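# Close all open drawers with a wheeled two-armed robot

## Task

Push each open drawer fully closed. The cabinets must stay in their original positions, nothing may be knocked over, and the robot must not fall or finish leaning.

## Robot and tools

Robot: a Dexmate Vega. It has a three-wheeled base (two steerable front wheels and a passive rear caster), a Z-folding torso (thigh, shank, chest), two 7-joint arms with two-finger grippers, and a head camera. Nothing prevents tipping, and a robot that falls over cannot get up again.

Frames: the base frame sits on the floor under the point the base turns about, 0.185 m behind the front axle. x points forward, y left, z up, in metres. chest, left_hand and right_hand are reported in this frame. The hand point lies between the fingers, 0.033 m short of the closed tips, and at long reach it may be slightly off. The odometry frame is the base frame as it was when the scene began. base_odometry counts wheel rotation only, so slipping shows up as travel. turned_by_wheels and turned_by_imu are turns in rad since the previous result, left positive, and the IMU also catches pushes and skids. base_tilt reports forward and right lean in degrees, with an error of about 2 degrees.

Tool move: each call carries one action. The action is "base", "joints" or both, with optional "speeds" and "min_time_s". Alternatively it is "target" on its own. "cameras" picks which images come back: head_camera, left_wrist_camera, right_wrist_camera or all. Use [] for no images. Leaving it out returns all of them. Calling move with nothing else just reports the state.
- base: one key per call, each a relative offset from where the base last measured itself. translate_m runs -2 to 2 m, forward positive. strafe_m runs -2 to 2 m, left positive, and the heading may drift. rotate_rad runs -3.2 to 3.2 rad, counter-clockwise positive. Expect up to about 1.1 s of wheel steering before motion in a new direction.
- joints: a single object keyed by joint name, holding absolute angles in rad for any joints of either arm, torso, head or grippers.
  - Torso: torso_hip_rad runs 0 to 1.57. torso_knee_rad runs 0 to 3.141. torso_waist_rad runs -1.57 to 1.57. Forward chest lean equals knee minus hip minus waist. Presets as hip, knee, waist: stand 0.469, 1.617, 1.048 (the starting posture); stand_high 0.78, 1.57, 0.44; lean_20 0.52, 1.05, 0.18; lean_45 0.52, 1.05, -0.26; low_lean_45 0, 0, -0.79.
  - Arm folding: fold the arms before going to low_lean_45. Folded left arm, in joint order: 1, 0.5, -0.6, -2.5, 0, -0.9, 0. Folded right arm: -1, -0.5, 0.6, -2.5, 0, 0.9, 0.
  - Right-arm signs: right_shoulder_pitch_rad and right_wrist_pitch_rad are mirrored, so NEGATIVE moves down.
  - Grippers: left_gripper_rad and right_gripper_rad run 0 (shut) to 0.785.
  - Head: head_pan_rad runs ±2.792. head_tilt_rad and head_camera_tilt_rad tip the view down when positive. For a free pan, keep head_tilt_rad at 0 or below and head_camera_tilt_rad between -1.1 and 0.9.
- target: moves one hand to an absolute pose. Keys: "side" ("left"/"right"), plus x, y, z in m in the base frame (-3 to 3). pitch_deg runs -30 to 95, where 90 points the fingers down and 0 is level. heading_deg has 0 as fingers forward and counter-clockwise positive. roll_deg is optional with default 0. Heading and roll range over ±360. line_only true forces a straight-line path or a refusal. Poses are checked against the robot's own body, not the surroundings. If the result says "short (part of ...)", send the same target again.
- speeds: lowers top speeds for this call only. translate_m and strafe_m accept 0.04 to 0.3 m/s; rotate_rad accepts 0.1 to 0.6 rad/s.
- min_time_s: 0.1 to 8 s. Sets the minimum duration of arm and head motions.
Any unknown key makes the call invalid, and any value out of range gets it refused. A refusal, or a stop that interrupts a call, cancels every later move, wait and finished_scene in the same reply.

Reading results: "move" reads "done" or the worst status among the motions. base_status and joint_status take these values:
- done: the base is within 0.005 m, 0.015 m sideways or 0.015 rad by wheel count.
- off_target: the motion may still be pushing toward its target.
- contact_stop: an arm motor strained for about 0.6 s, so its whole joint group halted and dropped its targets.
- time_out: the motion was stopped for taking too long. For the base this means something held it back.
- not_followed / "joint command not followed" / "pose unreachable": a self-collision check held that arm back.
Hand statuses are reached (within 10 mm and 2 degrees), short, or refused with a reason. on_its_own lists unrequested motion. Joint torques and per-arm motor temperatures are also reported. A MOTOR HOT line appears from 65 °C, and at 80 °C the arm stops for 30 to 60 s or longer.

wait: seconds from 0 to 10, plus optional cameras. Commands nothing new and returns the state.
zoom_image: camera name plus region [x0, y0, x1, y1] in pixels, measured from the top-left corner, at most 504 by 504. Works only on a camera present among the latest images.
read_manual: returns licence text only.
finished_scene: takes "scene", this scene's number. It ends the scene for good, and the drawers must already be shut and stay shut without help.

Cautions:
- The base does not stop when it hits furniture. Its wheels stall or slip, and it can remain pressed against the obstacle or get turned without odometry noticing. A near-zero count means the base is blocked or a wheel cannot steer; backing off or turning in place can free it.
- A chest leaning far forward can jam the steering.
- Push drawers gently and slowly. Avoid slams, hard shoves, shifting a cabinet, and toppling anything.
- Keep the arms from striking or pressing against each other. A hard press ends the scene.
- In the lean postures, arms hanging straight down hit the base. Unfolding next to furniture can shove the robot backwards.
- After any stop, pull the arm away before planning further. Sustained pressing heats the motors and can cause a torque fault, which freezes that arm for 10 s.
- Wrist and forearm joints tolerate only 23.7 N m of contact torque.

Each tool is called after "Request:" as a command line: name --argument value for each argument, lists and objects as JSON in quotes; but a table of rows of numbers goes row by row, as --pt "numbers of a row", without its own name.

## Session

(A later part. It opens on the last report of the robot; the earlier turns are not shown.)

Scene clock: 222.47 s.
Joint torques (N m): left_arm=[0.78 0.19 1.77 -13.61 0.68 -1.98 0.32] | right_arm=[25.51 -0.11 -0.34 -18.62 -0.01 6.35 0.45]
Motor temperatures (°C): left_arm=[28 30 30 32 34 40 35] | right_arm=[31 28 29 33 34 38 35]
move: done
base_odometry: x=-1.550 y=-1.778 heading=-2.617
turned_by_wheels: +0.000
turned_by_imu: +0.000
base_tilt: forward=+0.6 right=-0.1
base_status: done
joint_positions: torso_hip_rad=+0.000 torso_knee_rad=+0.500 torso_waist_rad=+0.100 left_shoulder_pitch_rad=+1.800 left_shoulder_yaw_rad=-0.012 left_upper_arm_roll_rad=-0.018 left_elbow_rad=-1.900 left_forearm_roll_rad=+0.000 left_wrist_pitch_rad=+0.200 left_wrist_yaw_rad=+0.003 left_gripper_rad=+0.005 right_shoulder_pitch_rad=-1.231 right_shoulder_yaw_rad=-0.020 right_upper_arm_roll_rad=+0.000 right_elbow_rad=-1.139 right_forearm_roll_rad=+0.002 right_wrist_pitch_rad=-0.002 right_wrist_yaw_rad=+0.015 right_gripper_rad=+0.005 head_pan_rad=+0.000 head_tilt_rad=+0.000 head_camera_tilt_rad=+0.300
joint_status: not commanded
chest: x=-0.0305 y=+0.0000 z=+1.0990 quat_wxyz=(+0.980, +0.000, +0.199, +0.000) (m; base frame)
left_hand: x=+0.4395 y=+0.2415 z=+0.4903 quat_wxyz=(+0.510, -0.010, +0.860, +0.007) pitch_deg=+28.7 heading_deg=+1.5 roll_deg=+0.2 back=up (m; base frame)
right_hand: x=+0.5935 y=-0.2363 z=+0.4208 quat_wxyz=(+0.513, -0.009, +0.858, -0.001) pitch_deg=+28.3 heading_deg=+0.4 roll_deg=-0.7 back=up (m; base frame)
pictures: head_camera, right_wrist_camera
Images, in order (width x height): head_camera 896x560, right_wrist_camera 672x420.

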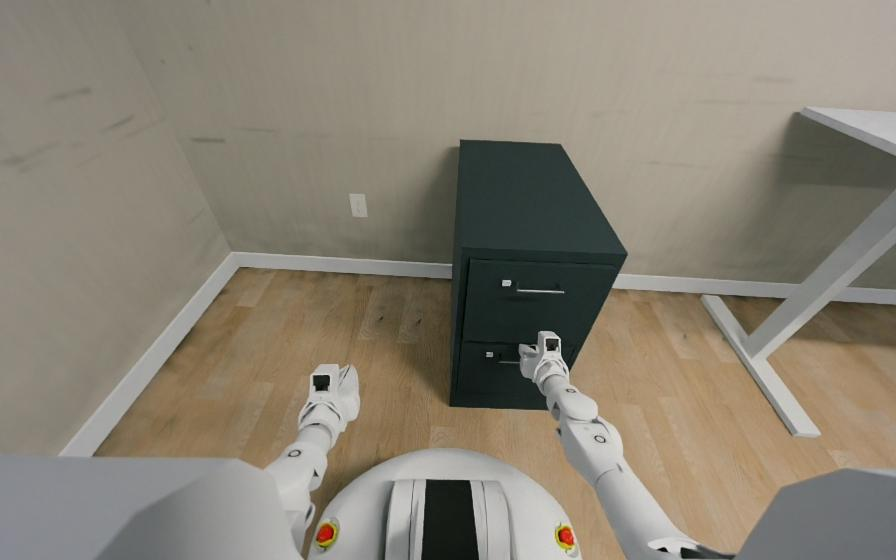

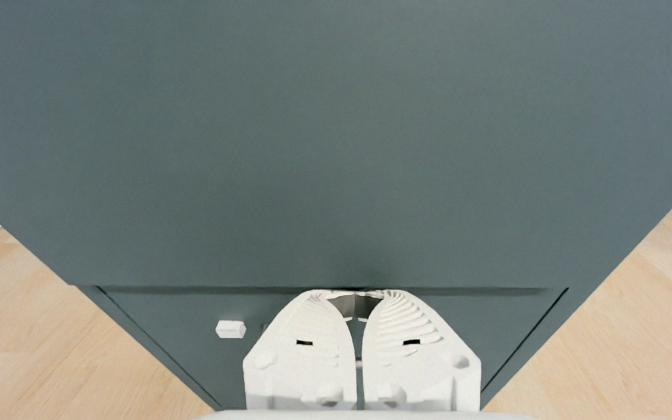

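Request:
move --base '{"translate_m":-0.15}' --cameras '["head_camera","right_wrist_camera"]'

Request:
zoom_image --camera "head_camera" --region '[440, 190, 640, 390]'

Request:
zoom_image --camera "right_wrist_camera" --region '[100, 150, 600, 400]'

Scene clock: 228.70 s.
Joint torques (N m): left_arm=[1.99 0.47 0.84 -12.05 1.24 -3.82 0.07] | right_arm=[16.61 -0.85 -0.19 -11.15 0 2.52 0.27]
Motor temperatures (°C): left_arm=[28 30 30 32 34 40 35] | right_arm=[31 28 29 33 34 39 35]
move: done
base_odometry: x=-1.421 y=-1.703 heading=-2.617
turned_by_wheels: +0.001
turned_by_imu: +0.002
base_tilt: forward=+0.6 right=-0.1
base_status: done
joint_positions: torso_hip_rad=+0.000 torso_knee_rad=+0.500 torso_waist_rad=+0.100 left_shoulder_pitch_rad=+1.800 left_shoulder_yaw_rad=-0.012 left_upper_arm_roll_rad=-0.018 left_elbow_rad=-1.900 left_forearm_roll_rad=+0.000 left_wrist_pitch_rad=+0.200 left_wrist_yaw_rad=+0.003 left_gripper_rad=+0.005 right_shoulder_pitch_rad=-1.230 right_shoulder_yaw_rad=-0.020 right_upper_arm_roll_rad=+0.000 right_elbow_rad=-1.140 right_forearm_roll_rad=+0.002 right_wrist_pitch_rad=+0.000 right_wrist_yaw_rad=+0.015 right_gripper_rad=+0.005 head_pan_rad=+0.000 head_tilt_rad=+0.000 head_camera_tilt_rad=+0.300
joint_status: not commanded
chest: x=-0.0305 y=+0.0000 z=+1.0990 quat_wxyz=(+0.980, +0.000, +0.199, +0.000) (m; base frame)
left_hand: x=+0.4396 y=+0.2415 z=+0.4903 quat_wxyz=(+0.510, -0.010, +0.860, +0.007) pitch_deg=+28.7 heading_deg=+1.5 roll_deg=+0.2 back=up (m; base frame)
right_hand: x=+0.5944 y=-0.2362 z=+0.4219 quat_wxyz=(+0.514, -0.009, +0.858, -0.001) pitch_deg=+28.2 heading_deg=+0.4 roll_deg=-0.7 back=up (m; base frame)
pictures: head_camera, right_wrist_camera
Images, in order (width x height): head_camera 896x560, right_wrist_camera 672x420.

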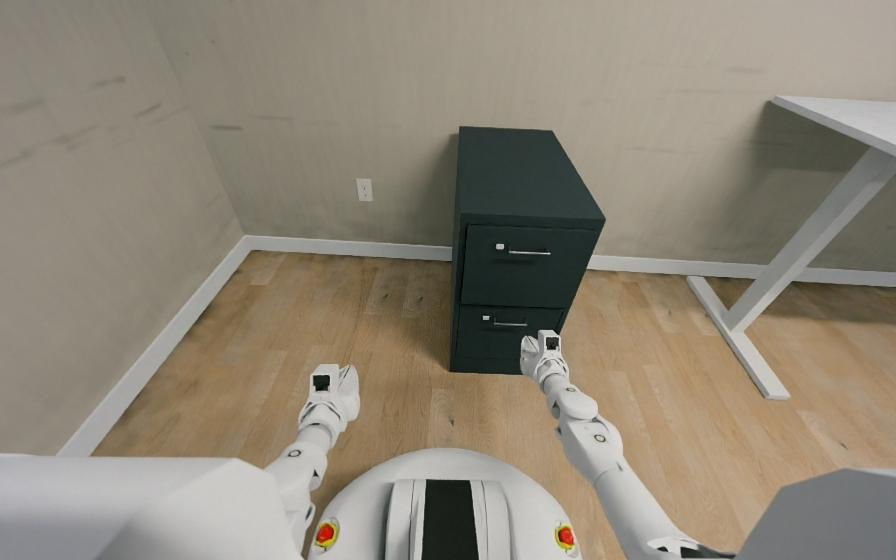

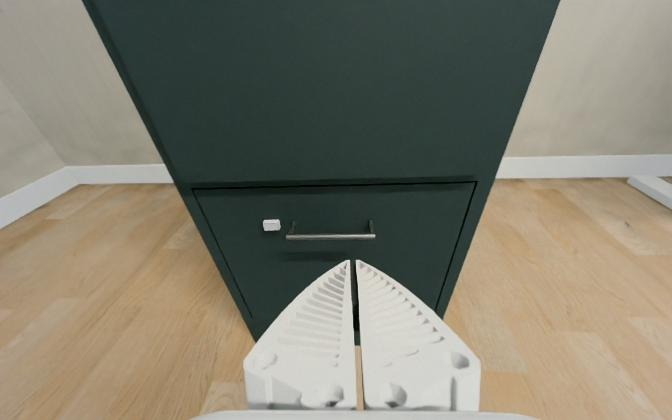

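Scaled by 2.520 from the camera's 896x560 image, which has a finer 960x600 frame.

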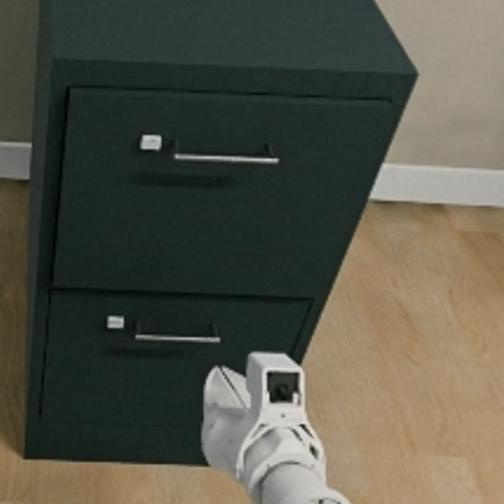

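Scaled by 1.008 from the camera's 672x420 image, which has a finer 960x600 frame.

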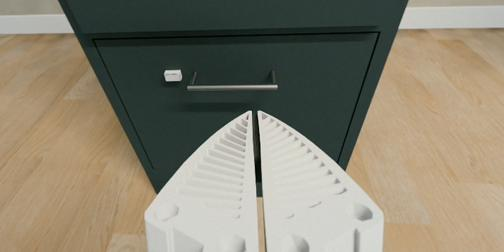

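Request:
move --joints '{"right_shoulder_pitch_rad":-1.16}' --cameras '[]'

Request:
move --base '{"translate_m":0.15}' --speeds '{"translate_m":0.06}' --cameras '["right_wrist_camera","head_camera"]'

Request:
zoom_image --camera "head_camera" --region '[440, 220, 640, 420]'

Scene clock: 238.63 s.
Joint torques (N m): left_arm=[1.6 -0.81 0.85 -14.08 0.14 -2.31 0.33] | right_arm=[17.69 -0.3 -0.06 -11.81 -0.06 2.76 0.24]
Motor temperatures (°C): left_arm=[28 30 30 32 34 40 35] | right_arm=[31 28 29 33 34 38 35]
move: done
base_odometry: x=-1.421 y=-1.703 heading=-2.617
turned_by_wheels: +0.000
turned_by_imu: +0.001
base_tilt: forward=+0.7 right=-0.1
base_status: not commanded
joint_positions: torso_hip_rad=+0.000 torso_knee_rad=+0.500 torso_waist_rad=+0.100 left_shoulder_pitch_rad=+1.800 left_shoulder_yaw_rad=-0.012 left_upper_arm_roll_rad=-0.018 left_elbow_rad=-1.900 left_forearm_roll_rad=+0.000 left_wrist_pitch_rad=+0.200 left_wrist_yaw_rad=+0.003 left_gripper_rad=+0.005 right_shoulder_pitch_rad=-1.167 right_shoulder_yaw_rad=-0.020 right_upper_arm_roll_rad=+0.000 right_elbow_rad=-1.140 right_forearm_roll_rad=+0.002 right_wrist_pitch_rad=+0.000 right_wrist_yaw_rad=+0.015 right_gripper_rad=+0.005 head_pan_rad=+0.000 head_tilt_rad=+0.000 head_camera_tilt_rad=+0.300
joint_status: all done
chest: x=-0.0305 y=+0.0000 z=+1.0990 quat_wxyz=(+0.980, +0.000, +0.199, +0.000) (m; base frame)
left_hand: x=+0.4396 y=+0.2415 z=+0.4903 quat_wxyz=(+0.510, -0.010, +0.860, +0.007) pitch_deg=+28.7 heading_deg=+1.5 roll_deg=+0.2 back=up (m; base frame)
right_hand: x=+0.6363 y=-0.2362 z=+0.4632 quat_wxyz=(+0.541, -0.009, +0.841, -0.002) pitch_deg=+24.5 heading_deg=+0.4 roll_deg=-0.8 back=up (m; base frame)
pictures: none
No camera images: "cameras" was empty.

Scene clock: 241.87 s.
Joint torques (N m): left_arm=[0.32 -0.4 1.55 -13.45 0.1 -3.12 -0.11] | right_arm=[77.34 -12.73 14.16 -39.34 -0.11 15.48 -10.68]
Motor temperatures (°C): left_arm=[28 30 30 32 34 40 35] | right_arm=[33 28 29 34 34 40 35]
move: done
base_odometry: x=-1.550 y=-1.778 heading=-2.618
turned_by_wheels: -0.001
turned_by_imu: -0.040
base_tilt: forward=+0.5 right=-0.1
base_status: done
joint_positions: torso_hip_rad=+0.000 torso_knee_rad=+0.500 torso_waist_rad=+0.100 left_shoulder_pitch_rad=+1.800 left_shoulder_yaw_rad=-0.012 left_upper_arm_roll_rad=-0.018 left_elbow_rad=-1.900 left_forearm_roll_rad=+0.000 left_wrist_pitch_rad=+0.200 left_wrist_yaw_rad=+0.003 left_gripper_rad=+0.005 right_shoulder_pitch_rad=-1.164 right_shoulder_yaw_rad=-0.019 right_upper_arm_roll_rad=-0.001 right_elbow_rad=-1.137 right_forearm_roll_rad=+0.002 right_wrist_pitch_rad=-0.005 right_wrist_yaw_rad=+0.017 right_gripper_rad=+0.005 head_pan_rad=+0.000 head_tilt_rad=+0.000 head_camera_tilt_rad=+0.300
joint_status: not commanded
chest: x=-0.0312 y=+0.0000 z=+1.0990 quat_wxyz=(+0.980, +0.000, +0.198, +0.000) (m; base frame)
left_hand: x=+0.4394 y=+0.2415 z=+0.4908 quat_wxyz=(+0.510, -0.010, +0.860, +0.007) pitch_deg=+28.6 heading_deg=+1.5 roll_deg=+0.2 back=up (m; base frame)
right_hand: x=+0.6364 y=-0.2343 z=+0.4626 quat_wxyz=(+0.540, -0.009, +0.842, +0.000) pitch_deg=+24.7 heading_deg=+0.6 roll_deg=-0.7 back=up (m; base frame)
pictures: head_camera, right_wrist_camera
Images, in order (width x height): head_camera 896x560, right_wrist_camera 672x420.

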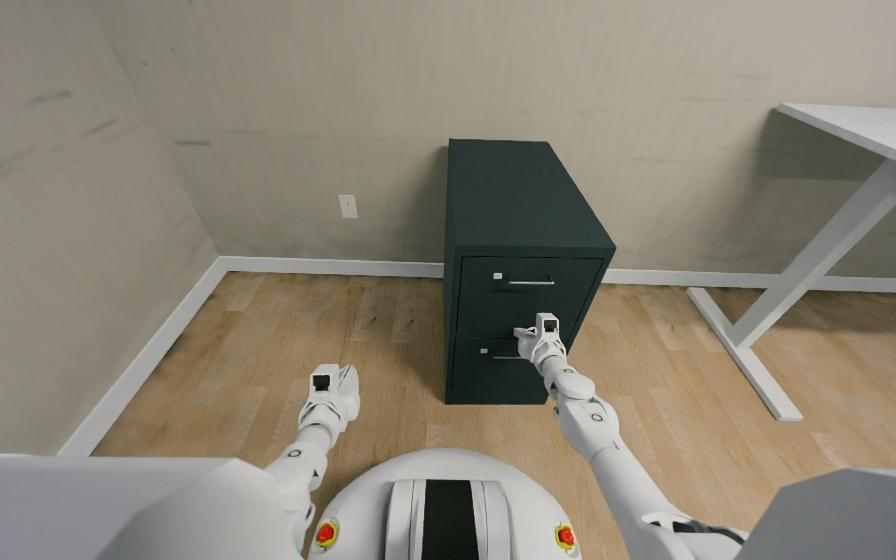

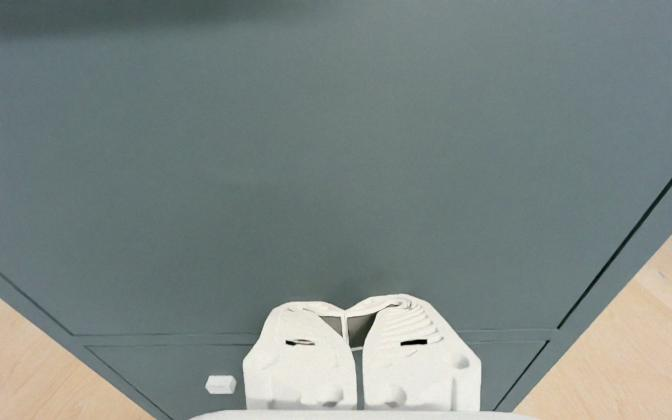

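Scaled by 2.520 from the camera's 896x560 image, which has a finer 960x600 frame.

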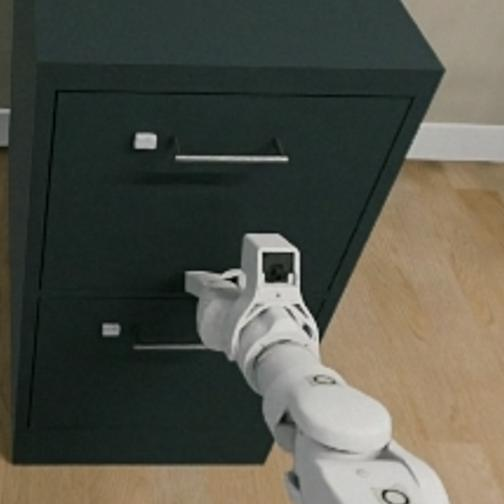

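Request:
move --base '{"translate_m":-0.3}' --cameras '["head_camera","right_wrist_camera"]'

Request:
zoom_image --camera "head_camera" --region '[440, 160, 640, 360]'

Request:
move --base '{"rotate_rad":-2.1}' --joints '{"head_camera_tilt_rad":0.0}' --cameras '["head_camera"]'

Scene clock: 262.97 s.
Joint torques (N m): left_arm=[1.35 -2.49 1 -13.77 -0.22 -1.54 0.06] | right_arm=[16.83 -1.55 3.54 -12.03 -0.06 2.65 -0.08]
Motor temperatures (°C): left_arm=[28 30 30 32 34 40 35] | right_arm=[50 29 30 42 34 59 39]
move: done
base_odometry: x=-1.290 y=-1.627 heading=-2.618
turned_by_wheels: +0.000
turned_by_imu: +0.001
base_tilt: forward=+0.6 right=-0.1
base_status: done
joint_positions: torso_hip_rad=+0.000 torso_knee_rad=+0.500 torso_waist_rad=+0.100 left_shoulder_pitch_rad=+1.800 left_shoulder_yaw_rad=-0.012 left_upper_arm_roll_rad=-0.018 left_elbow_rad=-1.900 left_forearm_roll_rad=+0.000 left_wrist_pitch_rad=+0.200 left_wrist_yaw_rad=+0.003 left_gripper_rad=+0.005 right_shoulder_pitch_rad=-1.160 right_shoulder_yaw_rad=-0.020 right_upper_arm_roll_rad=-0.001 right_elbow_rad=-1.140 right_forearm_roll_rad=+0.002 right_wrist_pitch_rad=+0.000 right_wrist_yaw_rad=+0.015 right_gripper_rad=+0.005 head_pan_rad=+0.000 head_tilt_rad=+0.000 head_camera_tilt_rad=+0.300
joint_status: not commanded
chest: x=-0.0305 y=+0.0000 z=+1.0990 quat_wxyz=(+0.980, +0.000, +0.199, +0.000) (m; base frame)
left_hand: x=+0.4395 y=+0.2415 z=+0.4903 quat_wxyz=(+0.510, -0.010, +0.860, +0.007) pitch_deg=+28.7 heading_deg=+1.5 roll_deg=+0.2 back=up (m; base frame)
right_hand: x=+0.6402 y=-0.2360 z=+0.4673 quat_wxyz=(+0.544, -0.009, +0.839, -0.002) pitch_deg=+24.2 heading_deg=+0.4 roll_deg=-0.7 back=up (m; base frame)
pictures: head_camera, right_wrist_camera
Images, in order (width x height): head_camera 896x560, right_wrist_camera 672x420.

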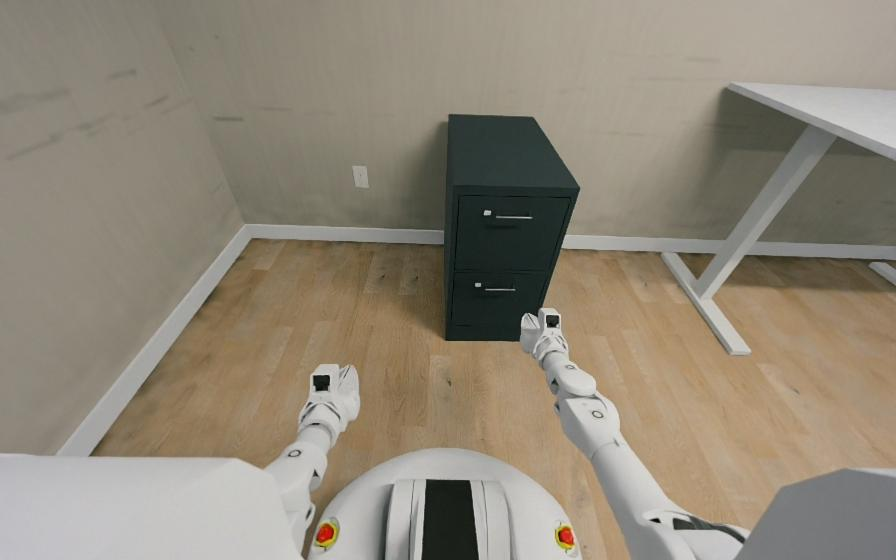

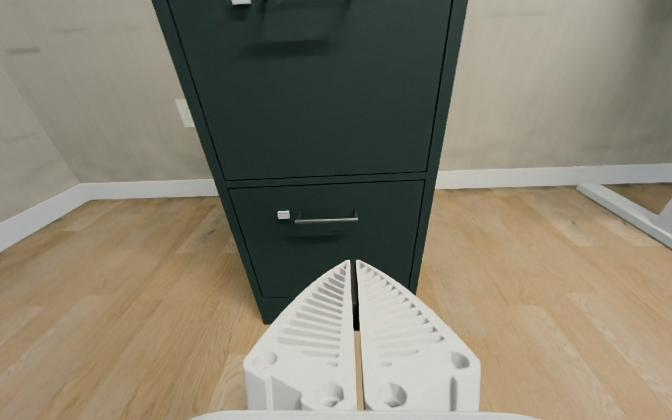

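Scaled by 2.520 from the camera's 896x560 image, which has a finer 960x600 frame.

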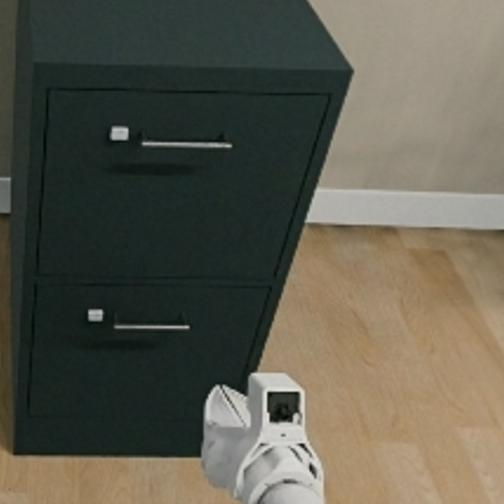

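Scene clock: 268.03 s.
Joint torques (N m): left_arm=[-0.71 -0.4 -0.08 -15.1 -0.12 -2.28 -0.12] | right_arm=[16.85 -1.52 2.96 -12.11 -0.02 2.82 0.04]
Motor temperatures (°C): left_arm=[28 30 30 32 34 40 35] | right_arm=[49 28 30 41 34 56 38]
move: done
base_odometry: x=-1.292 y=-1.628 heading=+1.562
turned_by_wheels: -2.103
turned_by_imu: -2.062
base_tilt: forward=+0.7 right=+0.0
base_status: done
joint_positions: torso_hip_rad=+0.000 torso_knee_rad=+0.500 torso_waist_rad=+0.100 left_shoulder_pitch_rad=+1.800 left_shoulder_yaw_rad=-0.012 left_upper_arm_roll_rad=-0.018 left_elbow_rad=-1.900 left_forearm_roll_rad=+0.000 left_wrist_pitch_rad=+0.200 left_wrist_yaw_rad=+0.003 left_gripper_rad=+0.005 right_shoulder_pitch_rad=-1.160 right_shoulder_yaw_rad=-0.020 right_upper_arm_roll_rad=+0.000 right_elbow_rad=-1.140 right_forearm_roll_rad=+0.002 right_wrist_pitch_rad=+0.000 right_wrist_yaw_rad=+0.015 right_gripper_rad=+0.005 head_pan_rad=+0.000 head_tilt_rad=+0.000 head_camera_tilt_rad=+0.000
joint_status: all done
chest: x=-0.0305 y=+0.0000 z=+1.0990 quat_wxyz=(+0.980, +0.000, +0.199, +0.000) (m; base frame)
left_hand: x=+0.4395 y=+0.2415 z=+0.4903 quat_wxyz=(+0.510, -0.010, +0.860, +0.007) pitch_deg=+28.7 heading_deg=+1.5 roll_deg=+0.2 back=up (m; base frame)
right_hand: x=+0.6402 y=-0.2360 z=+0.4673 quat_wxyz=(+0.544, -0.009, +0.839, -0.002) pitch_deg=+24.1 heading_deg=+0.4 roll_deg=-0.8 back=up (m; base frame)
pictures: head_camera
Images, in order (width x height): head_camera 896x560.

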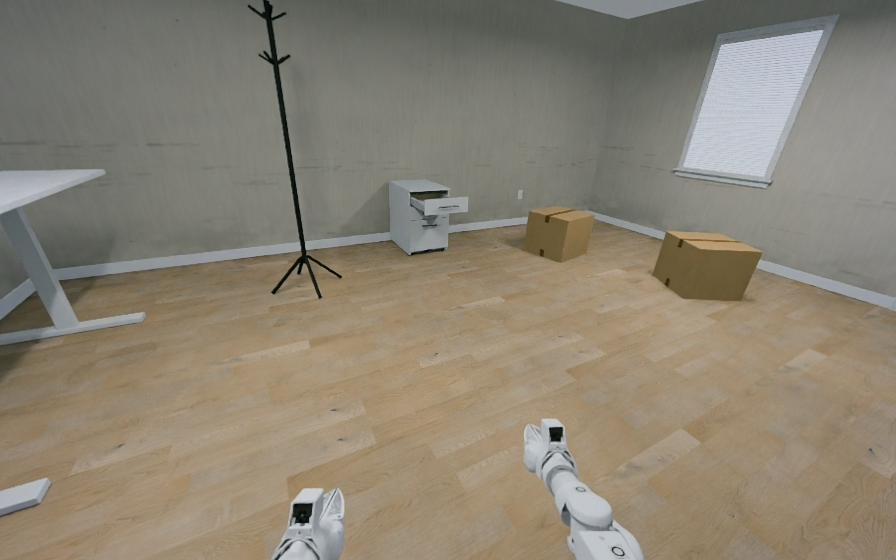

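Request:
move --base '{"rotate_rad":-0.09}' --cameras '[]'

Request:
move --base '{"translate_m":1.75}' --cameras '[]'

Request:
move --base '{"rotate_rad":0.53}' --joints '{"head_camera_tilt_rad":0.2}' --cameras '["head_camera","right_wrist_camera"]'

Scene clock: 280.83 s.
Joint torques (N m): left_arm=[1.19 -1.29 -0.13 -13.64 -0.03 -3.24 -0.23] | right_arm=[16.95 -1.03 2.97 -11.65 -0.07 2.06 -0.05]
Motor temperatures (°C): left_arm=[28 30 30 32 34 40 35] | right_arm=[45 28 30 39 34 49 37]
move: done
base_odometry: x=-1.292 y=-1.628 heading=+1.472
turned_by_wheels: -0.090
turned_by_imu: -0.087
base_tilt: forward=+0.7 right=-0.1
base_status: done
joint_positions: torso_hip_rad=+0.000 torso_knee_rad=+0.500 torso_waist_rad=+0.100 left_shoulder_pitch_rad=+1.800 left_shoulder_yaw_rad=-0.012 left_upper_arm_roll_rad=-0.018 left_elbow_rad=-1.900 left_forearm_roll_rad=+0.000 left_wrist_pitch_rad=+0.200 left_wrist_yaw_rad=+0.003 left_gripper_rad=+0.005 right_shoulder_pitch_rad=-1.160 right_shoulder_yaw_rad=-0.020 right_upper_arm_roll_rad=+0.000 right_elbow_rad=-1.140 right_forearm_roll_rad=+0.002 right_wrist_pitch_rad=+0.000 right_wrist_yaw_rad=+0.015 right_gripper_rad=+0.005 head_pan_rad=+0.000 head_tilt_rad=+0.000 head_camera_tilt_rad=+0.000
joint_status: not commanded
chest: x=-0.0305 y=+0.0000 z=+1.0990 quat_wxyz=(+0.980, +0.000, +0.199, +0.000) (m; base frame)
left_hand: x=+0.4395 y=+0.2415 z=+0.4903 quat_wxyz=(+0.510, -0.010, +0.860, +0.007) pitch_deg=+28.7 heading_deg=+1.5 roll_deg=+0.2 back=up (m; base frame)
right_hand: x=+0.6402 y=-0.2360 z=+0.4673 quat_wxyz=(+0.544, -0.009, +0.839, -0.002) pitch_deg=+24.1 heading_deg=+0.4 roll_deg=-0.8 back=up (m; base frame)
pictures: none
No camera images: "cameras" was empty.

Scene clock: 288.47 s.
Joint torques (N m): left_arm=[0.73 1.86 -0.84 -13.21 0.21 -2.48 -0.26] | right_arm=[16.61 -1.95 3.01 -11.39 -0.06 2.28 -0.04]
Motor temperatures (°C): left_arm=[27 30 30 32 34 40 35] | right_arm=[43 28 30 38 34 47 37]
move: done
base_odometry: x=-1.124 y=+0.114 heading=+1.471
turned_by_wheels: -0.001
turned_by_imu: +0.001
base_tilt: forward=+0.6 right=-0.1
base_status: done
joint_positions: torso_hip_rad=+0.000 torso_knee_rad=+0.500 torso_waist_rad=+0.100 left_shoulder_pitch_rad=+1.800 left_shoulder_yaw_rad=-0.012 left_upper_arm_roll_rad=-0.018 left_elbow_rad=-1.900 left_forearm_roll_rad=+0.000 left_wrist_pitch_rad=+0.200 left_wrist_yaw_rad=+0.003 left_gripper_rad=+0.005 right_shoulder_pitch_rad=-1.160 right_shoulder_yaw_rad=-0.020 right_upper_arm_roll_rad=+0.000 right_elbow_rad=-1.140 right_forearm_roll_rad=+0.002 right_wrist_pitch_rad=+0.000 right_wrist_yaw_rad=+0.015 right_gripper_rad=+0.005 head_pan_rad=+0.000 head_tilt_rad=+0.000 head_camera_tilt_rad=+0.000
joint_status: not commanded
chest: x=-0.0304 y=+0.0000 z=+1.0990 quat_wxyz=(+0.980, +0.000, +0.199, +0.000) (m; base frame)
left_hand: x=+0.4396 y=+0.2415 z=+0.4903 quat_wxyz=(+0.510, -0.010, +0.860, +0.007) pitch_deg=+28.7 heading_deg=+1.5 roll_deg=+0.2 back=up (m; base frame)
right_hand: x=+0.6402 y=-0.2360 z=+0.4673 quat_wxyz=(+0.544, -0.009, +0.839, -0.002) pitch_deg=+24.2 heading_deg=+0.4 roll_deg=-0.8 back=up (m; base frame)
pictures: none
No camera images: "cameras" was empty.

Scene clock: 290.90 s.
Joint torques (N m): left_arm=[0.68 -1.12 1.35 -12.74 -0.43 -2.29 0.51] | right_arm=[17.11 -1.39 2.8 -11.53 -0.01 2.49 -0.08]
Motor temperatures (°C): left_arm=[27 30 30 32 34 40 35] | right_arm=[43 28 30 37 34 46 36]
move: done
base_odometry: x=-1.123 y=+0.114 heading=+2.002
turned_by_wheels: +0.531
turned_by_imu: +0.519
base_tilt: forward=+0.6 right=+0.0
base_status: done
joint_positions: torso_hip_rad=+0.000 torso_knee_rad=+0.500 torso_waist_rad=+0.100 left_shoulder_pitch_rad=+1.800 left_shoulder_yaw_rad=-0.012 left_upper_arm_roll_rad=-0.018 left_elbow_rad=-1.900 left_forearm_roll_rad=+0.000 left_wrist_pitch_rad=+0.200 left_wrist_yaw_rad=+0.003 left_gripper_rad=+0.005 right_shoulder_pitch_rad=-1.160 right_shoulder_yaw_rad=-0.020 right_upper_arm_roll_rad=+0.000 right_elbow_rad=-1.140 right_forearm_roll_rad=+0.002 right_wrist_pitch_rad=+0.000 right_wrist_yaw_rad=+0.015 right_gripper_rad=+0.005 head_pan_rad=+0.000 head_tilt_rad=+0.000 head_camera_tilt_rad=+0.200
joint_status: all done
chest: x=-0.0304 y=+0.0000 z=+1.0990 quat_wxyz=(+0.980, +0.000, +0.199, +0.000) (m; base frame)
left_hand: x=+0.4396 y=+0.2415 z=+0.4903 quat_wxyz=(+0.510, -0.010, +0.860, +0.007) pitch_deg=+28.7 heading_deg=+1.5 roll_deg=+0.2 back=up (m; base frame)
right_hand: x=+0.6402 y=-0.2360 z=+0.4673 quat_wxyz=(+0.544, -0.009, +0.839, -0.002) pitch_deg=+24.2 heading_deg=+0.4 roll_deg=-0.8 back=up (m; base frame)
pictures: head_camera, right_wrist_camera
Images, in order (width x height): head_camera 896x560, right_wrist_camera 672x420.

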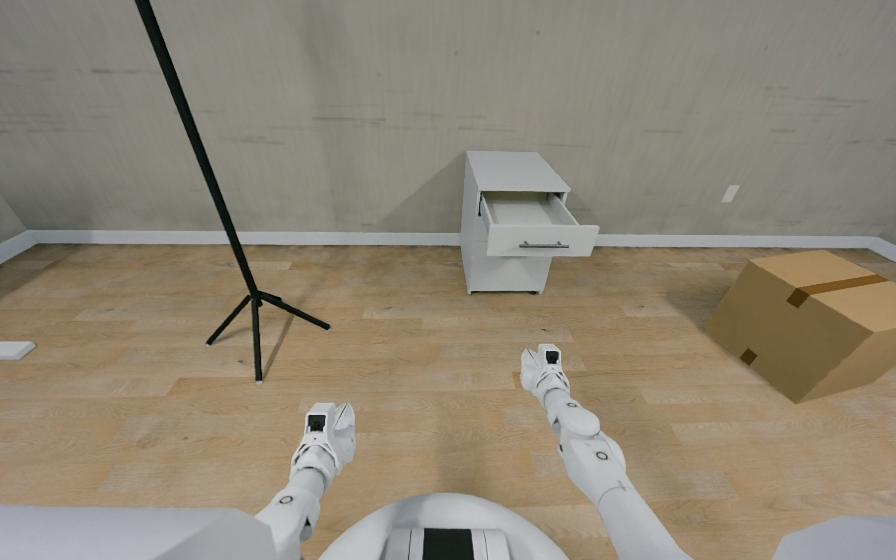

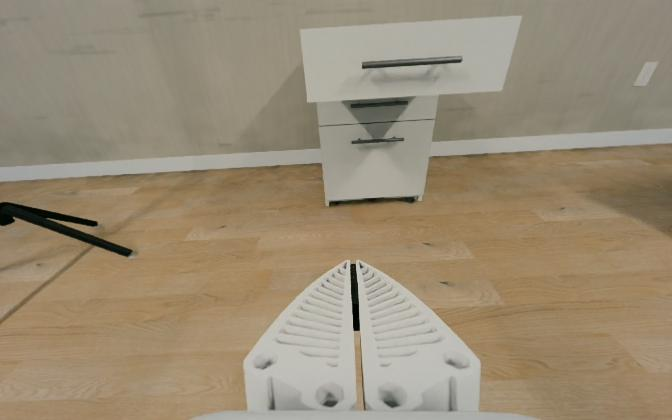

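Request:
move --base '{"rotate_rad":0.04}' --joints '{"right_elbow_rad":-1.32,"right_wrist_pitch_rad":-0.1}' --cameras '[]'

Request:
move --base '{"strafe_m":-0.15}' --cameras '[]'

Request:
move --base '{"translate_m":0.4}' --cameras '["head_camera","right_wrist_camera"]'

Scene clock: 308.43 s.
Joint torques (N m): left_arm=[-0.35 1.67 0.69 -15.79 -0.08 -2.52 -0.18] | right_arm=[16.53 -1.37 2.94 -12.74 -0.1 2.41 -0.02]
Motor temperatures (°C): left_arm=[27 30 30 32 34 40 35] | right_arm=[40 28 30 36 34 42 36]
move: done
base_odometry: x=-1.123 y=+0.114 heading=+2.042
turned_by_wheels: +0.040
turned_by_imu: +0.040
base_tilt: forward=+0.6 right=-0.1
base_status: done
joint_positions: torso_hip_rad=+0.000 torso_knee_rad=+0.500 torso_waist_rad=+0.100 left_shoulder_pitch_rad=+1.800 left_shoulder_yaw_rad=-0.012 left_upper_arm_roll_rad=-0.018 left_elbow_rad=-1.900 left_forearm_roll_rad=+0.000 left_wrist_pitch_rad=+0.200 left_wrist_yaw_rad=+0.003 left_gripper_rad=+0.005 right_shoulder_pitch_rad=-1.160 right_shoulder_yaw_rad=-0.020 right_upper_arm_roll_rad=+0.000 right_elbow_rad=-1.314 right_forearm_roll_rad=+0.002 right_wrist_pitch_rad=-0.097 right_wrist_yaw_rad=+0.015 right_gripper_rad=+0.005 head_pan_rad=+0.000 head_tilt_rad=+0.000 head_camera_tilt_rad=+0.200
joint_status: all done
chest: x=-0.0304 y=+0.0000 z=+1.0990 quat_wxyz=(+0.980, +0.000, +0.199, +0.000) (m; base frame)
left_hand: x=+0.4396 y=+0.2415 z=+0.4903 quat_wxyz=(+0.510, -0.010, +0.860, +0.007) pitch_deg=+28.7 heading_deg=+1.5 roll_deg=+0.2 back=up (m; base frame)
right_hand: x=+0.6741 y=-0.2345 z=+0.5389 quat_wxyz=(+0.576, -0.009, +0.818, -0.001) pitch_deg=+19.7 heading_deg=+0.5 roll_deg=-0.8 back=up (m; base frame)
pictures: none
No camera images: "cameras" was empty.

Scene clock: 310.63 s.
Joint torques (N m): left_arm=[-1 0.73 -1.29 -14.8 0.07 -2.37 0.19] | right_arm=[16.5 -0.65 2.66 -13.7 -0.02 2.47 0.14]
Motor temperatures (°C): left_arm=[27 30 30 32 34 40 35] | right_arm=[39 28 30 36 34 42 36]
move: done
base_odometry: x=-0.990 y=+0.182 heading=+2.039
turned_by_wheels: -0.002
turned_by_imu: -0.001
base_tilt: forward=+0.7 right=+0.0
base_status: done
joint_positions: torso_hip_rad=+0.000 torso_knee_rad=+0.500 torso_waist_rad=+0.100 left_shoulder_pitch_rad=+1.800 left_shoulder_yaw_rad=-0.012 left_upper_arm_roll_rad=-0.018 left_elbow_rad=-1.900 left_forearm_roll_rad=+0.000 left_wrist_pitch_rad=+0.200 left_wrist_yaw_rad=+0.003 left_gripper_rad=+0.005 right_shoulder_pitch_rad=-1.160 right_shoulder_yaw_rad=-0.020 right_upper_arm_roll_rad=+0.000 right_elbow_rad=-1.320 right_forearm_roll_rad=+0.002 right_wrist_pitch_rad=-0.100 right_wrist_yaw_rad=+0.015 right_gripper_rad=+0.005 head_pan_rad=+0.000 head_tilt_rad=+0.000 head_camera_tilt_rad=+0.200
joint_status: not commanded
chest: x=-0.0304 y=+0.0000 z=+1.0990 quat_wxyz=(+0.980, +0.000, +0.199, +0.000) (m; base frame)
left_hand: x=+0.4396 y=+0.2415 z=+0.4903 quat_wxyz=(+0.510, -0.010, +0.860, +0.007) pitch_deg=+28.7 heading_deg=+1.5 roll_deg=+0.2 back=up (m; base frame)
right_hand: x=+0.6750 y=-0.2345 z=+0.5413 quat_wxyz=(+0.577, -0.009, +0.817, -0.001) pitch_deg=+19.6 heading_deg=+0.5 roll_deg=-0.8 back=up (m; base frame)
pictures: none
No camera images: "cameras" was empty.

Scene clock: 313.97 s.
Joint torques (N m): left_arm=[1.79 -0.41 1.35 -11.41 0.4 -2.16 0.2] | right_arm=[17.28 -0.09 2.63 -12.17 -0.05 2.64 0.09]
Motor temperatures (°C): left_arm=[27 30 30 32 34 40 35] | right_arm=[39 28 30 35 34 41 36]
move: done
base_odometry: x=-1.172 y=+0.539 heading=+2.040
turned_by_wheels: +0.000
turned_by_imu: +0.001
base_tilt: forward=+0.6 right=+0.0
base_status: done
joint_positions: torso_hip_rad=+0.000 torso_knee_rad=+0.500 torso_waist_rad=+0.100 left_shoulder_pitch_rad=+1.800 left_shoulder_yaw_rad=-0.012 left_upper_arm_roll_rad=-0.018 left_elbow_rad=-1.900 left_forearm_roll_rad=+0.000 left_wrist_pitch_rad=+0.200 left_wrist_yaw_rad=+0.003 left_gripper_rad=+0.005 right_shoulder_pitch_rad=-1.160 right_shoulder_yaw_rad=-0.020 right_upper_arm_roll_rad=+0.000 right_elbow_rad=-1.320 right_forearm_roll_rad=+0.002 right_wrist_pitch_rad=-0.100 right_wrist_yaw_rad=+0.015 right_gripper_rad=+0.005 head_pan_rad=+0.000 head_tilt_rad=+0.000 head_camera_tilt_rad=+0.200
joint_status: not commanded
chest: x=-0.0304 y=+0.0000 z=+1.0990 quat_wxyz=(+0.980, +0.000, +0.199, +0.000) (m; base frame)
left_hand: x=+0.4396 y=+0.2415 z=+0.4902 quat_wxyz=(+0.510, -0.010, +0.860, +0.007) pitch_deg=+28.7 heading_deg=+1.5 roll_deg=+0.2 back=up (m; base frame)
right_hand: x=+0.6751 y=-0.2345 z=+0.5414 quat_wxyz=(+0.577, -0.009, +0.817, -0.001) pitch_deg=+19.6 heading_deg=+0.5 roll_deg=-0.8 back=up (m; base frame)
pictures: head_camera, right_wrist_camera
Images, in order (width x height): head_camera 896x560, right_wrist_camera 672x420.

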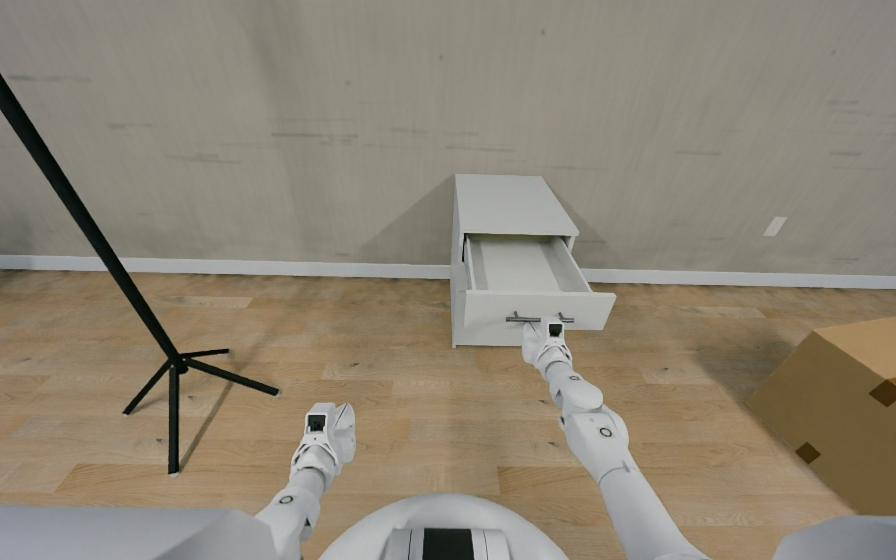

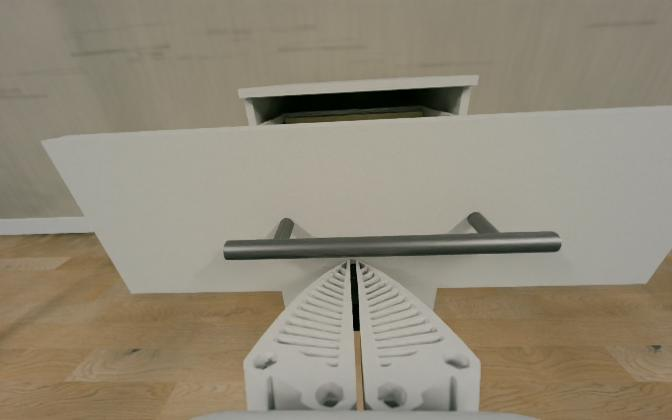

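Request:
move --base '{"strafe_m":-0.155}' --joints '{"right_elbow_rad":-1.26}' --cameras '["right_wrist_camera"]'

Request:
move --base '{"translate_m":0.15}' --speeds '{"translate_m":0.08}' --cameras '["head_camera","right_wrist_camera"]'

Scene clock: 329.83 s.
Joint torques (N m): left_arm=[-1.44 -0.85 -0.12 -13.31 -0.89 -2.52 -0.11] | right_arm=[15.98 -0.42 2.55 -7.94 -0.02 2.1 0.06]
Motor temperatures (°C): left_arm=[27 30 30 32 34 40 35] | right_arm=[37 28 29 35 34 40 35]
move: done
base_odometry: x=-1.034 y=+0.609 heading=+2.039
turned_by_wheels: -0.001
turned_by_imu: +0.004
base_tilt: forward=+0.7 right=+0.0
base_status: done
joint_positions: torso_hip_rad=+0.000 torso_knee_rad=+0.500 torso_waist_rad=+0.100 left_shoulder_pitch_rad=+1.800 left_shoulder_yaw_rad=-0.012 left_upper_arm_roll_rad=-0.018 left_elbow_rad=-1.900 left_forearm_roll_rad=+0.000 left_wrist_pitch_rad=+0.200 left_wrist_yaw_rad=+0.003 left_gripper_rad=+0.005 right_shoulder_pitch_rad=-1.160 right_shoulder_yaw_rad=-0.020 right_upper_arm_roll_rad=+0.000 right_elbow_rad=-1.261 right_forearm_roll_rad=+0.002 right_wrist_pitch_rad=-0.100 right_wrist_yaw_rad=+0.015 right_gripper_rad=+0.005 head_pan_rad=+0.000 head_tilt_rad=+0.000 head_camera_tilt_rad=+0.200
joint_status: all done
chest: x=-0.0304 y=+0.0000 z=+1.0990 quat_wxyz=(+0.980, +0.000, +0.199, +0.000) (m; base frame)
left_hand: x=+0.4396 y=+0.2415 z=+0.4902 quat_wxyz=(+0.510, -0.010, +0.860, +0.007) pitch_deg=+28.7 heading_deg=+1.5 roll_deg=+0.2 back=up (m; base frame)
right_hand: x=+0.6598 y=-0.2352 z=+0.5041 quat_wxyz=(+0.552, -0.009, +0.834, -0.001) pitch_deg=+22.9 heading_deg=+0.5 roll_deg=-0.8 back=up (m; base frame)
pictures: right_wrist_camera
Images, in order (width x height): right_wrist_camera 672x420.

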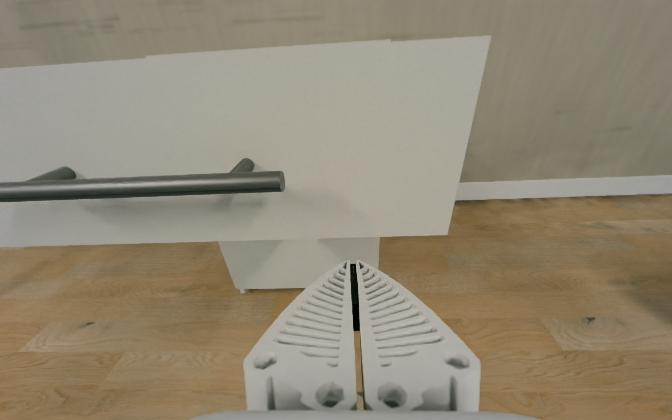

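Scene clock: 333.07 s.
Joint torques (N m): left_arm=[2.14 0.16 -0.81 -14.73 -0.17 -1.35 -0.53] | right_arm=[17.07 -0.03 2.11 -12.32 -0.04 4.49 -0.55]
Motor temperatures (°C): left_arm=[27 30 30 32 34 40 35] | right_arm=[37 28 29 34 34 40 35]
move: done
base_odometry: x=-1.102 y=+0.743 heading=+2.039
turned_by_wheels: +0.000
turned_by_imu: +0.000
base_tilt: forward=+0.7 right=-0.1
base_status: done
joint_positions: torso_hip_rad=+0.000 torso_knee_rad=+0.500 torso_waist_rad=+0.100 left_shoulder_pitch_rad=+1.800 left_shoulder_yaw_rad=-0.012 left_upper_arm_roll_rad=-0.018 left_elbow_rad=-1.900 left_forearm_roll_rad=+0.000 left_wrist_pitch_rad=+0.200 left_wrist_yaw_rad=+0.003 left_gripper_rad=+0.005 right_shoulder_pitch_rad=-1.160 right_shoulder_yaw_rad=-0.020 right_upper_arm_roll_rad=+0.000 right_elbow_rad=-1.260 right_forearm_roll_rad=+0.002 right_wrist_pitch_rad=-0.101 right_wrist_yaw_rad=+0.015 right_gripper_rad=+0.005 head_pan_rad=+0.000 head_tilt_rad=+0.000 head_camera_tilt_rad=+0.200
joint_status: not commanded
chest: x=-0.0304 y=+0.0000 z=+1.0990 quat_wxyz=(+0.980, +0.000, +0.199, +0.000) (m; base frame)
left_hand: x=+0.4396 y=+0.2415 z=+0.4902 quat_wxyz=(+0.510, -0.010, +0.860, +0.007) pitch_deg=+28.7 heading_deg=+1.5 roll_deg=+0.2 back=up (m; base frame)
right_hand: x=+0.6594 y=-0.2352 z=+0.5032 quat_wxyz=(+0.552, -0.009, +0.834, -0.001) pitch_deg=+23.0 heading_deg=+0.5 roll_deg=-0.8 back=up (m; base frame)
pictures: head_camera, right_wrist_camera
Images, in order (width x height): head_camera 896x560, right_wrist_camera 672x420.

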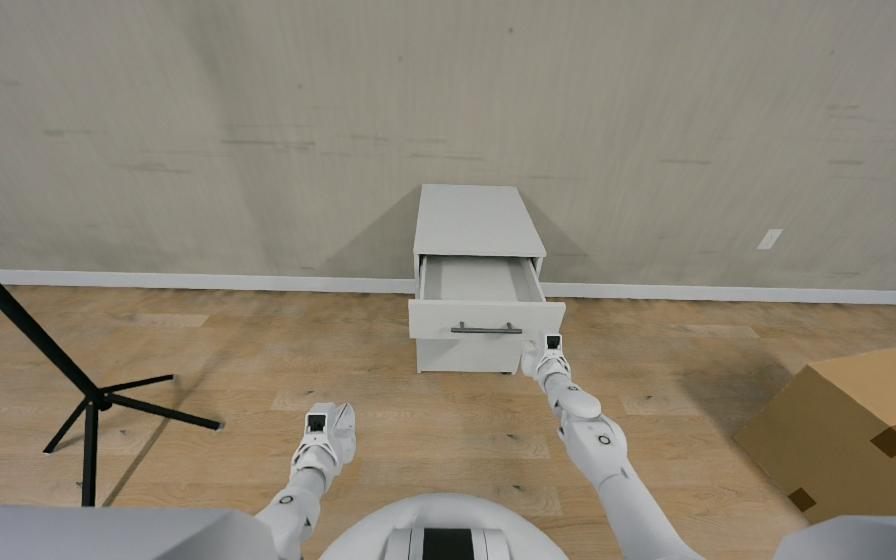

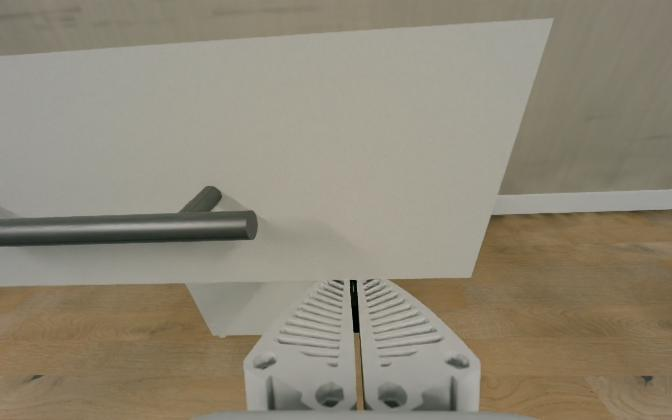

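Request:
move --base '{"translate_m":-0.1}' --speeds '{"translate_m":0.1}' --cameras '[]'

Request:
move --joints '{"right_elbow_rad":-1.345}' --cameras '["right_wrist_camera"]'

Request:
move --base '{"translate_m":0.11}' --speeds '{"translate_m":0.08}' --cameras '["head_camera","right_wrist_camera"]'

Scene clock: 340.63 s.
Joint torques (N m): left_arm=[0.82 -3.48 1.3 -13.42 -0.02 -2.92 -0.08] | right_arm=[16.64 0.11 2.56 -12.4 -0.02 3.24 -0.05]
Motor temperatures (°C): left_arm=[27 30 30 32 34 40 35] | right_arm=[36 28 29 34 34 40 35]
move: done
base_odometry: x=-1.057 y=+0.654 heading=+2.038
turned_by_wheels: -0.001
turned_by_imu: -0.001
base_tilt: forward=+0.6 right=-0.1
base_status: done
joint_positions: torso_hip_rad=+0.000 torso_knee_rad=+0.500 torso_waist_rad=+0.100 left_shoulder_pitch_rad=+1.800 left_shoulder_yaw_rad=-0.012 left_upper_arm_roll_rad=-0.018 left_elbow_rad=-1.900 left_forearm_roll_rad=+0.000 left_wrist_pitch_rad=+0.200 left_wrist_yaw_rad=+0.003 left_gripper_rad=+0.005 right_shoulder_pitch_rad=-1.160 right_shoulder_yaw_rad=-0.020 right_upper_arm_roll_rad=+0.000 right_elbow_rad=-1.260 right_forearm_roll_rad=+0.002 right_wrist_pitch_rad=-0.100 right_wrist_yaw_rad=+0.015 right_gripper_rad=+0.005 head_pan_rad=+0.000 head_tilt_rad=+0.000 head_camera_tilt_rad=+0.200
joint_status: not commanded
chest: x=-0.0304 y=+0.0000 z=+1.0990 quat_wxyz=(+0.980, +0.000, +0.199, +0.000) (m; base frame)
left_hand: x=+0.4396 y=+0.2415 z=+0.4902 quat_wxyz=(+0.510, -0.010, +0.860, +0.007) pitch_deg=+28.7 heading_deg=+1.5 roll_deg=+0.2 back=up (m; base frame)
right_hand: x=+0.6595 y=-0.2352 z=+0.5034 quat_wxyz=(+0.552, -0.009, +0.834, -0.001) pitch_deg=+23.0 heading_deg=+0.5 roll_deg=-0.8 back=up (m; base frame)
pictures: none
No camera images: "cameras" was empty.

Scene clock: 342.30 s.
Joint torques (N m): left_arm=[-0.77 -1.56 0.56 -13.25 0.03 -1.94 0.21] | right_arm=[17.85 0.39 2.81 -13.88 -0.06 2.37 -0.01]
Motor temperatures (°C): left_arm=[27 30 30 32 34 40 35] | right_arm=[36 28 29 34 34 39 35]
move: done
base_odometry: x=-1.057 y=+0.654 heading=+2.038
turned_by_wheels: +0.000
turned_by_imu: +0.000
base_tilt: forward=+0.7 right=+0.0
base_status: not commanded
joint_positions: torso_hip_rad=+0.000 torso_knee_rad=+0.500 torso_waist_rad=+0.100 left_shoulder_pitch_rad=+1.800 left_shoulder_yaw_rad=-0.012 left_upper_arm_roll_rad=-0.018 left_elbow_rad=-1.900 left_forearm_roll_rad=+0.000 left_wrist_pitch_rad=+0.200 left_wrist_yaw_rad=+0.003 left_gripper_rad=+0.005 right_shoulder_pitch_rad=-1.160 right_shoulder_yaw_rad=-0.020 right_upper_arm_roll_rad=+0.000 right_elbow_rad=-1.339 right_forearm_roll_rad=+0.002 right_wrist_pitch_rad=-0.100 right_wrist_yaw_rad=+0.015 right_gripper_rad=+0.005 head_pan_rad=+0.000 head_tilt_rad=+0.000 head_camera_tilt_rad=+0.200
joint_status: all done
chest: x=-0.0304 y=+0.0000 z=+1.0990 quat_wxyz=(+0.980, +0.000, +0.199, +0.000) (m; base frame)
left_hand: x=+0.4396 y=+0.2415 z=+0.4902 quat_wxyz=(+0.510, -0.010, +0.860, +0.007) pitch_deg=+28.7 heading_deg=+1.5 roll_deg=+0.2 back=up (m; base frame)
right_hand: x=+0.6795 y=-0.2342 z=+0.5535 quat_wxyz=(+0.584, -0.009, +0.811, -0.001) pitch_deg=+18.5 heading_deg=+0.5 roll_deg=-0.8 back=up (m; base frame)
pictures: right_wrist_camera
Images, in order (width x height): right_wrist_camera 672x420.

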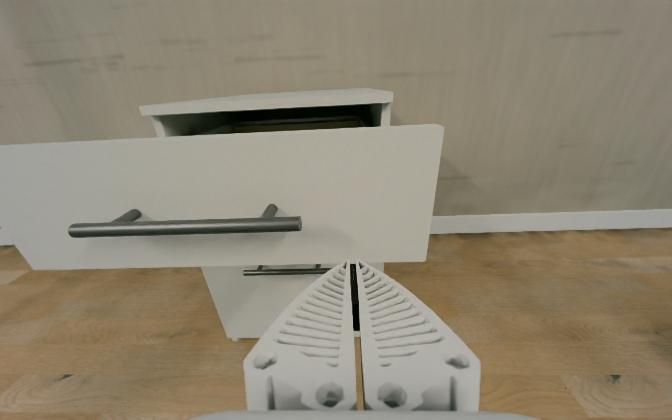

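Scene clock: 344.47 s.
Joint torques (N m): left_arm=[0.97 0.78 -0.3 -13.77 0.18 -1.32 -0.06] | right_arm=[15.88 -0.41 2.42 -12.73 -0.04 2.61 -0.15]
Motor temperatures (°C): left_arm=[27 30 30 32 34 40 35] | right_arm=[36 28 29 34 34 39 35]
move: done
base_odometry: x=-1.106 y=+0.752 heading=+2.038
turned_by_wheels: +0.000
turned_by_imu: +0.001
base_tilt: forward=+0.7 right=+0.0
base_status: done
joint_positions: torso_hip_rad=+0.000 torso_knee_rad=+0.500 torso_waist_rad=+0.100 left_shoulder_pitch_rad=+1.800 left_shoulder_yaw_rad=-0.012 left_upper_arm_roll_rad=-0.018 left_elbow_rad=-1.900 left_forearm_roll_rad=+0.000 left_wrist_pitch_rad=+0.200 left_wrist_yaw_rad=+0.003 left_gripper_rad=+0.005 right_shoulder_pitch_rad=-1.160 right_shoulder_yaw_rad=-0.020 right_upper_arm_roll_rad=+0.000 right_elbow_rad=-1.345 right_forearm_roll_rad=+0.002 right_wrist_pitch_rad=-0.100 right_wrist_yaw_rad=+0.015 right_gripper_rad=+0.005 head_pan_rad=+0.000 head_tilt_rad=+0.000 head_camera_tilt_rad=+0.200
joint_status: not commanded
chest: x=-0.0304 y=+0.0000 z=+1.0990 quat_wxyz=(+0.980, +0.000, +0.199, +0.000) (m; base frame)
left_hand: x=+0.4396 y=+0.2415 z=+0.4902 quat_wxyz=(+0.510, -0.010, +0.860, +0.007) pitch_deg=+28.7 heading_deg=+1.5 roll_deg=+0.2 back=up (m; base frame)
right_hand: x=+0.6809 y=-0.2342 z=+0.5573 quat_wxyz=(+0.587, -0.009, +0.810, -0.001) pitch_deg=+18.1 heading_deg=+0.5 roll_deg=-0.8 back=up (m; base frame)
pictures: head_camera, right_wrist_camera
Images, in order (width x height): head_camera 896x560, right_wrist_camera 672x420.

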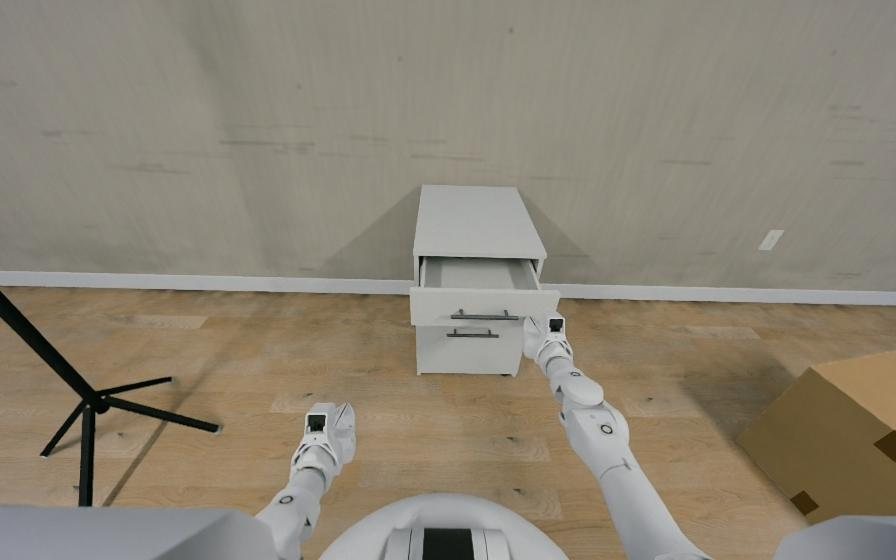

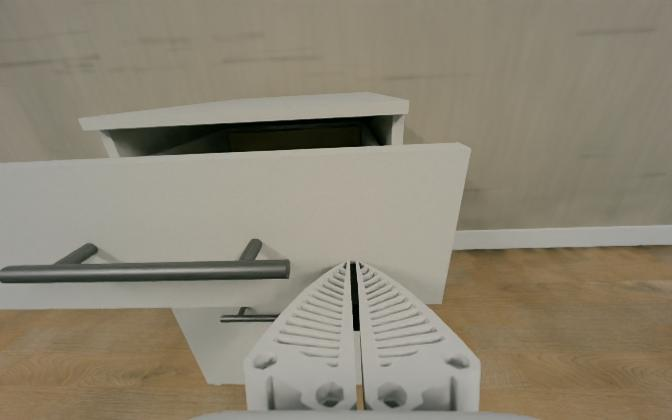

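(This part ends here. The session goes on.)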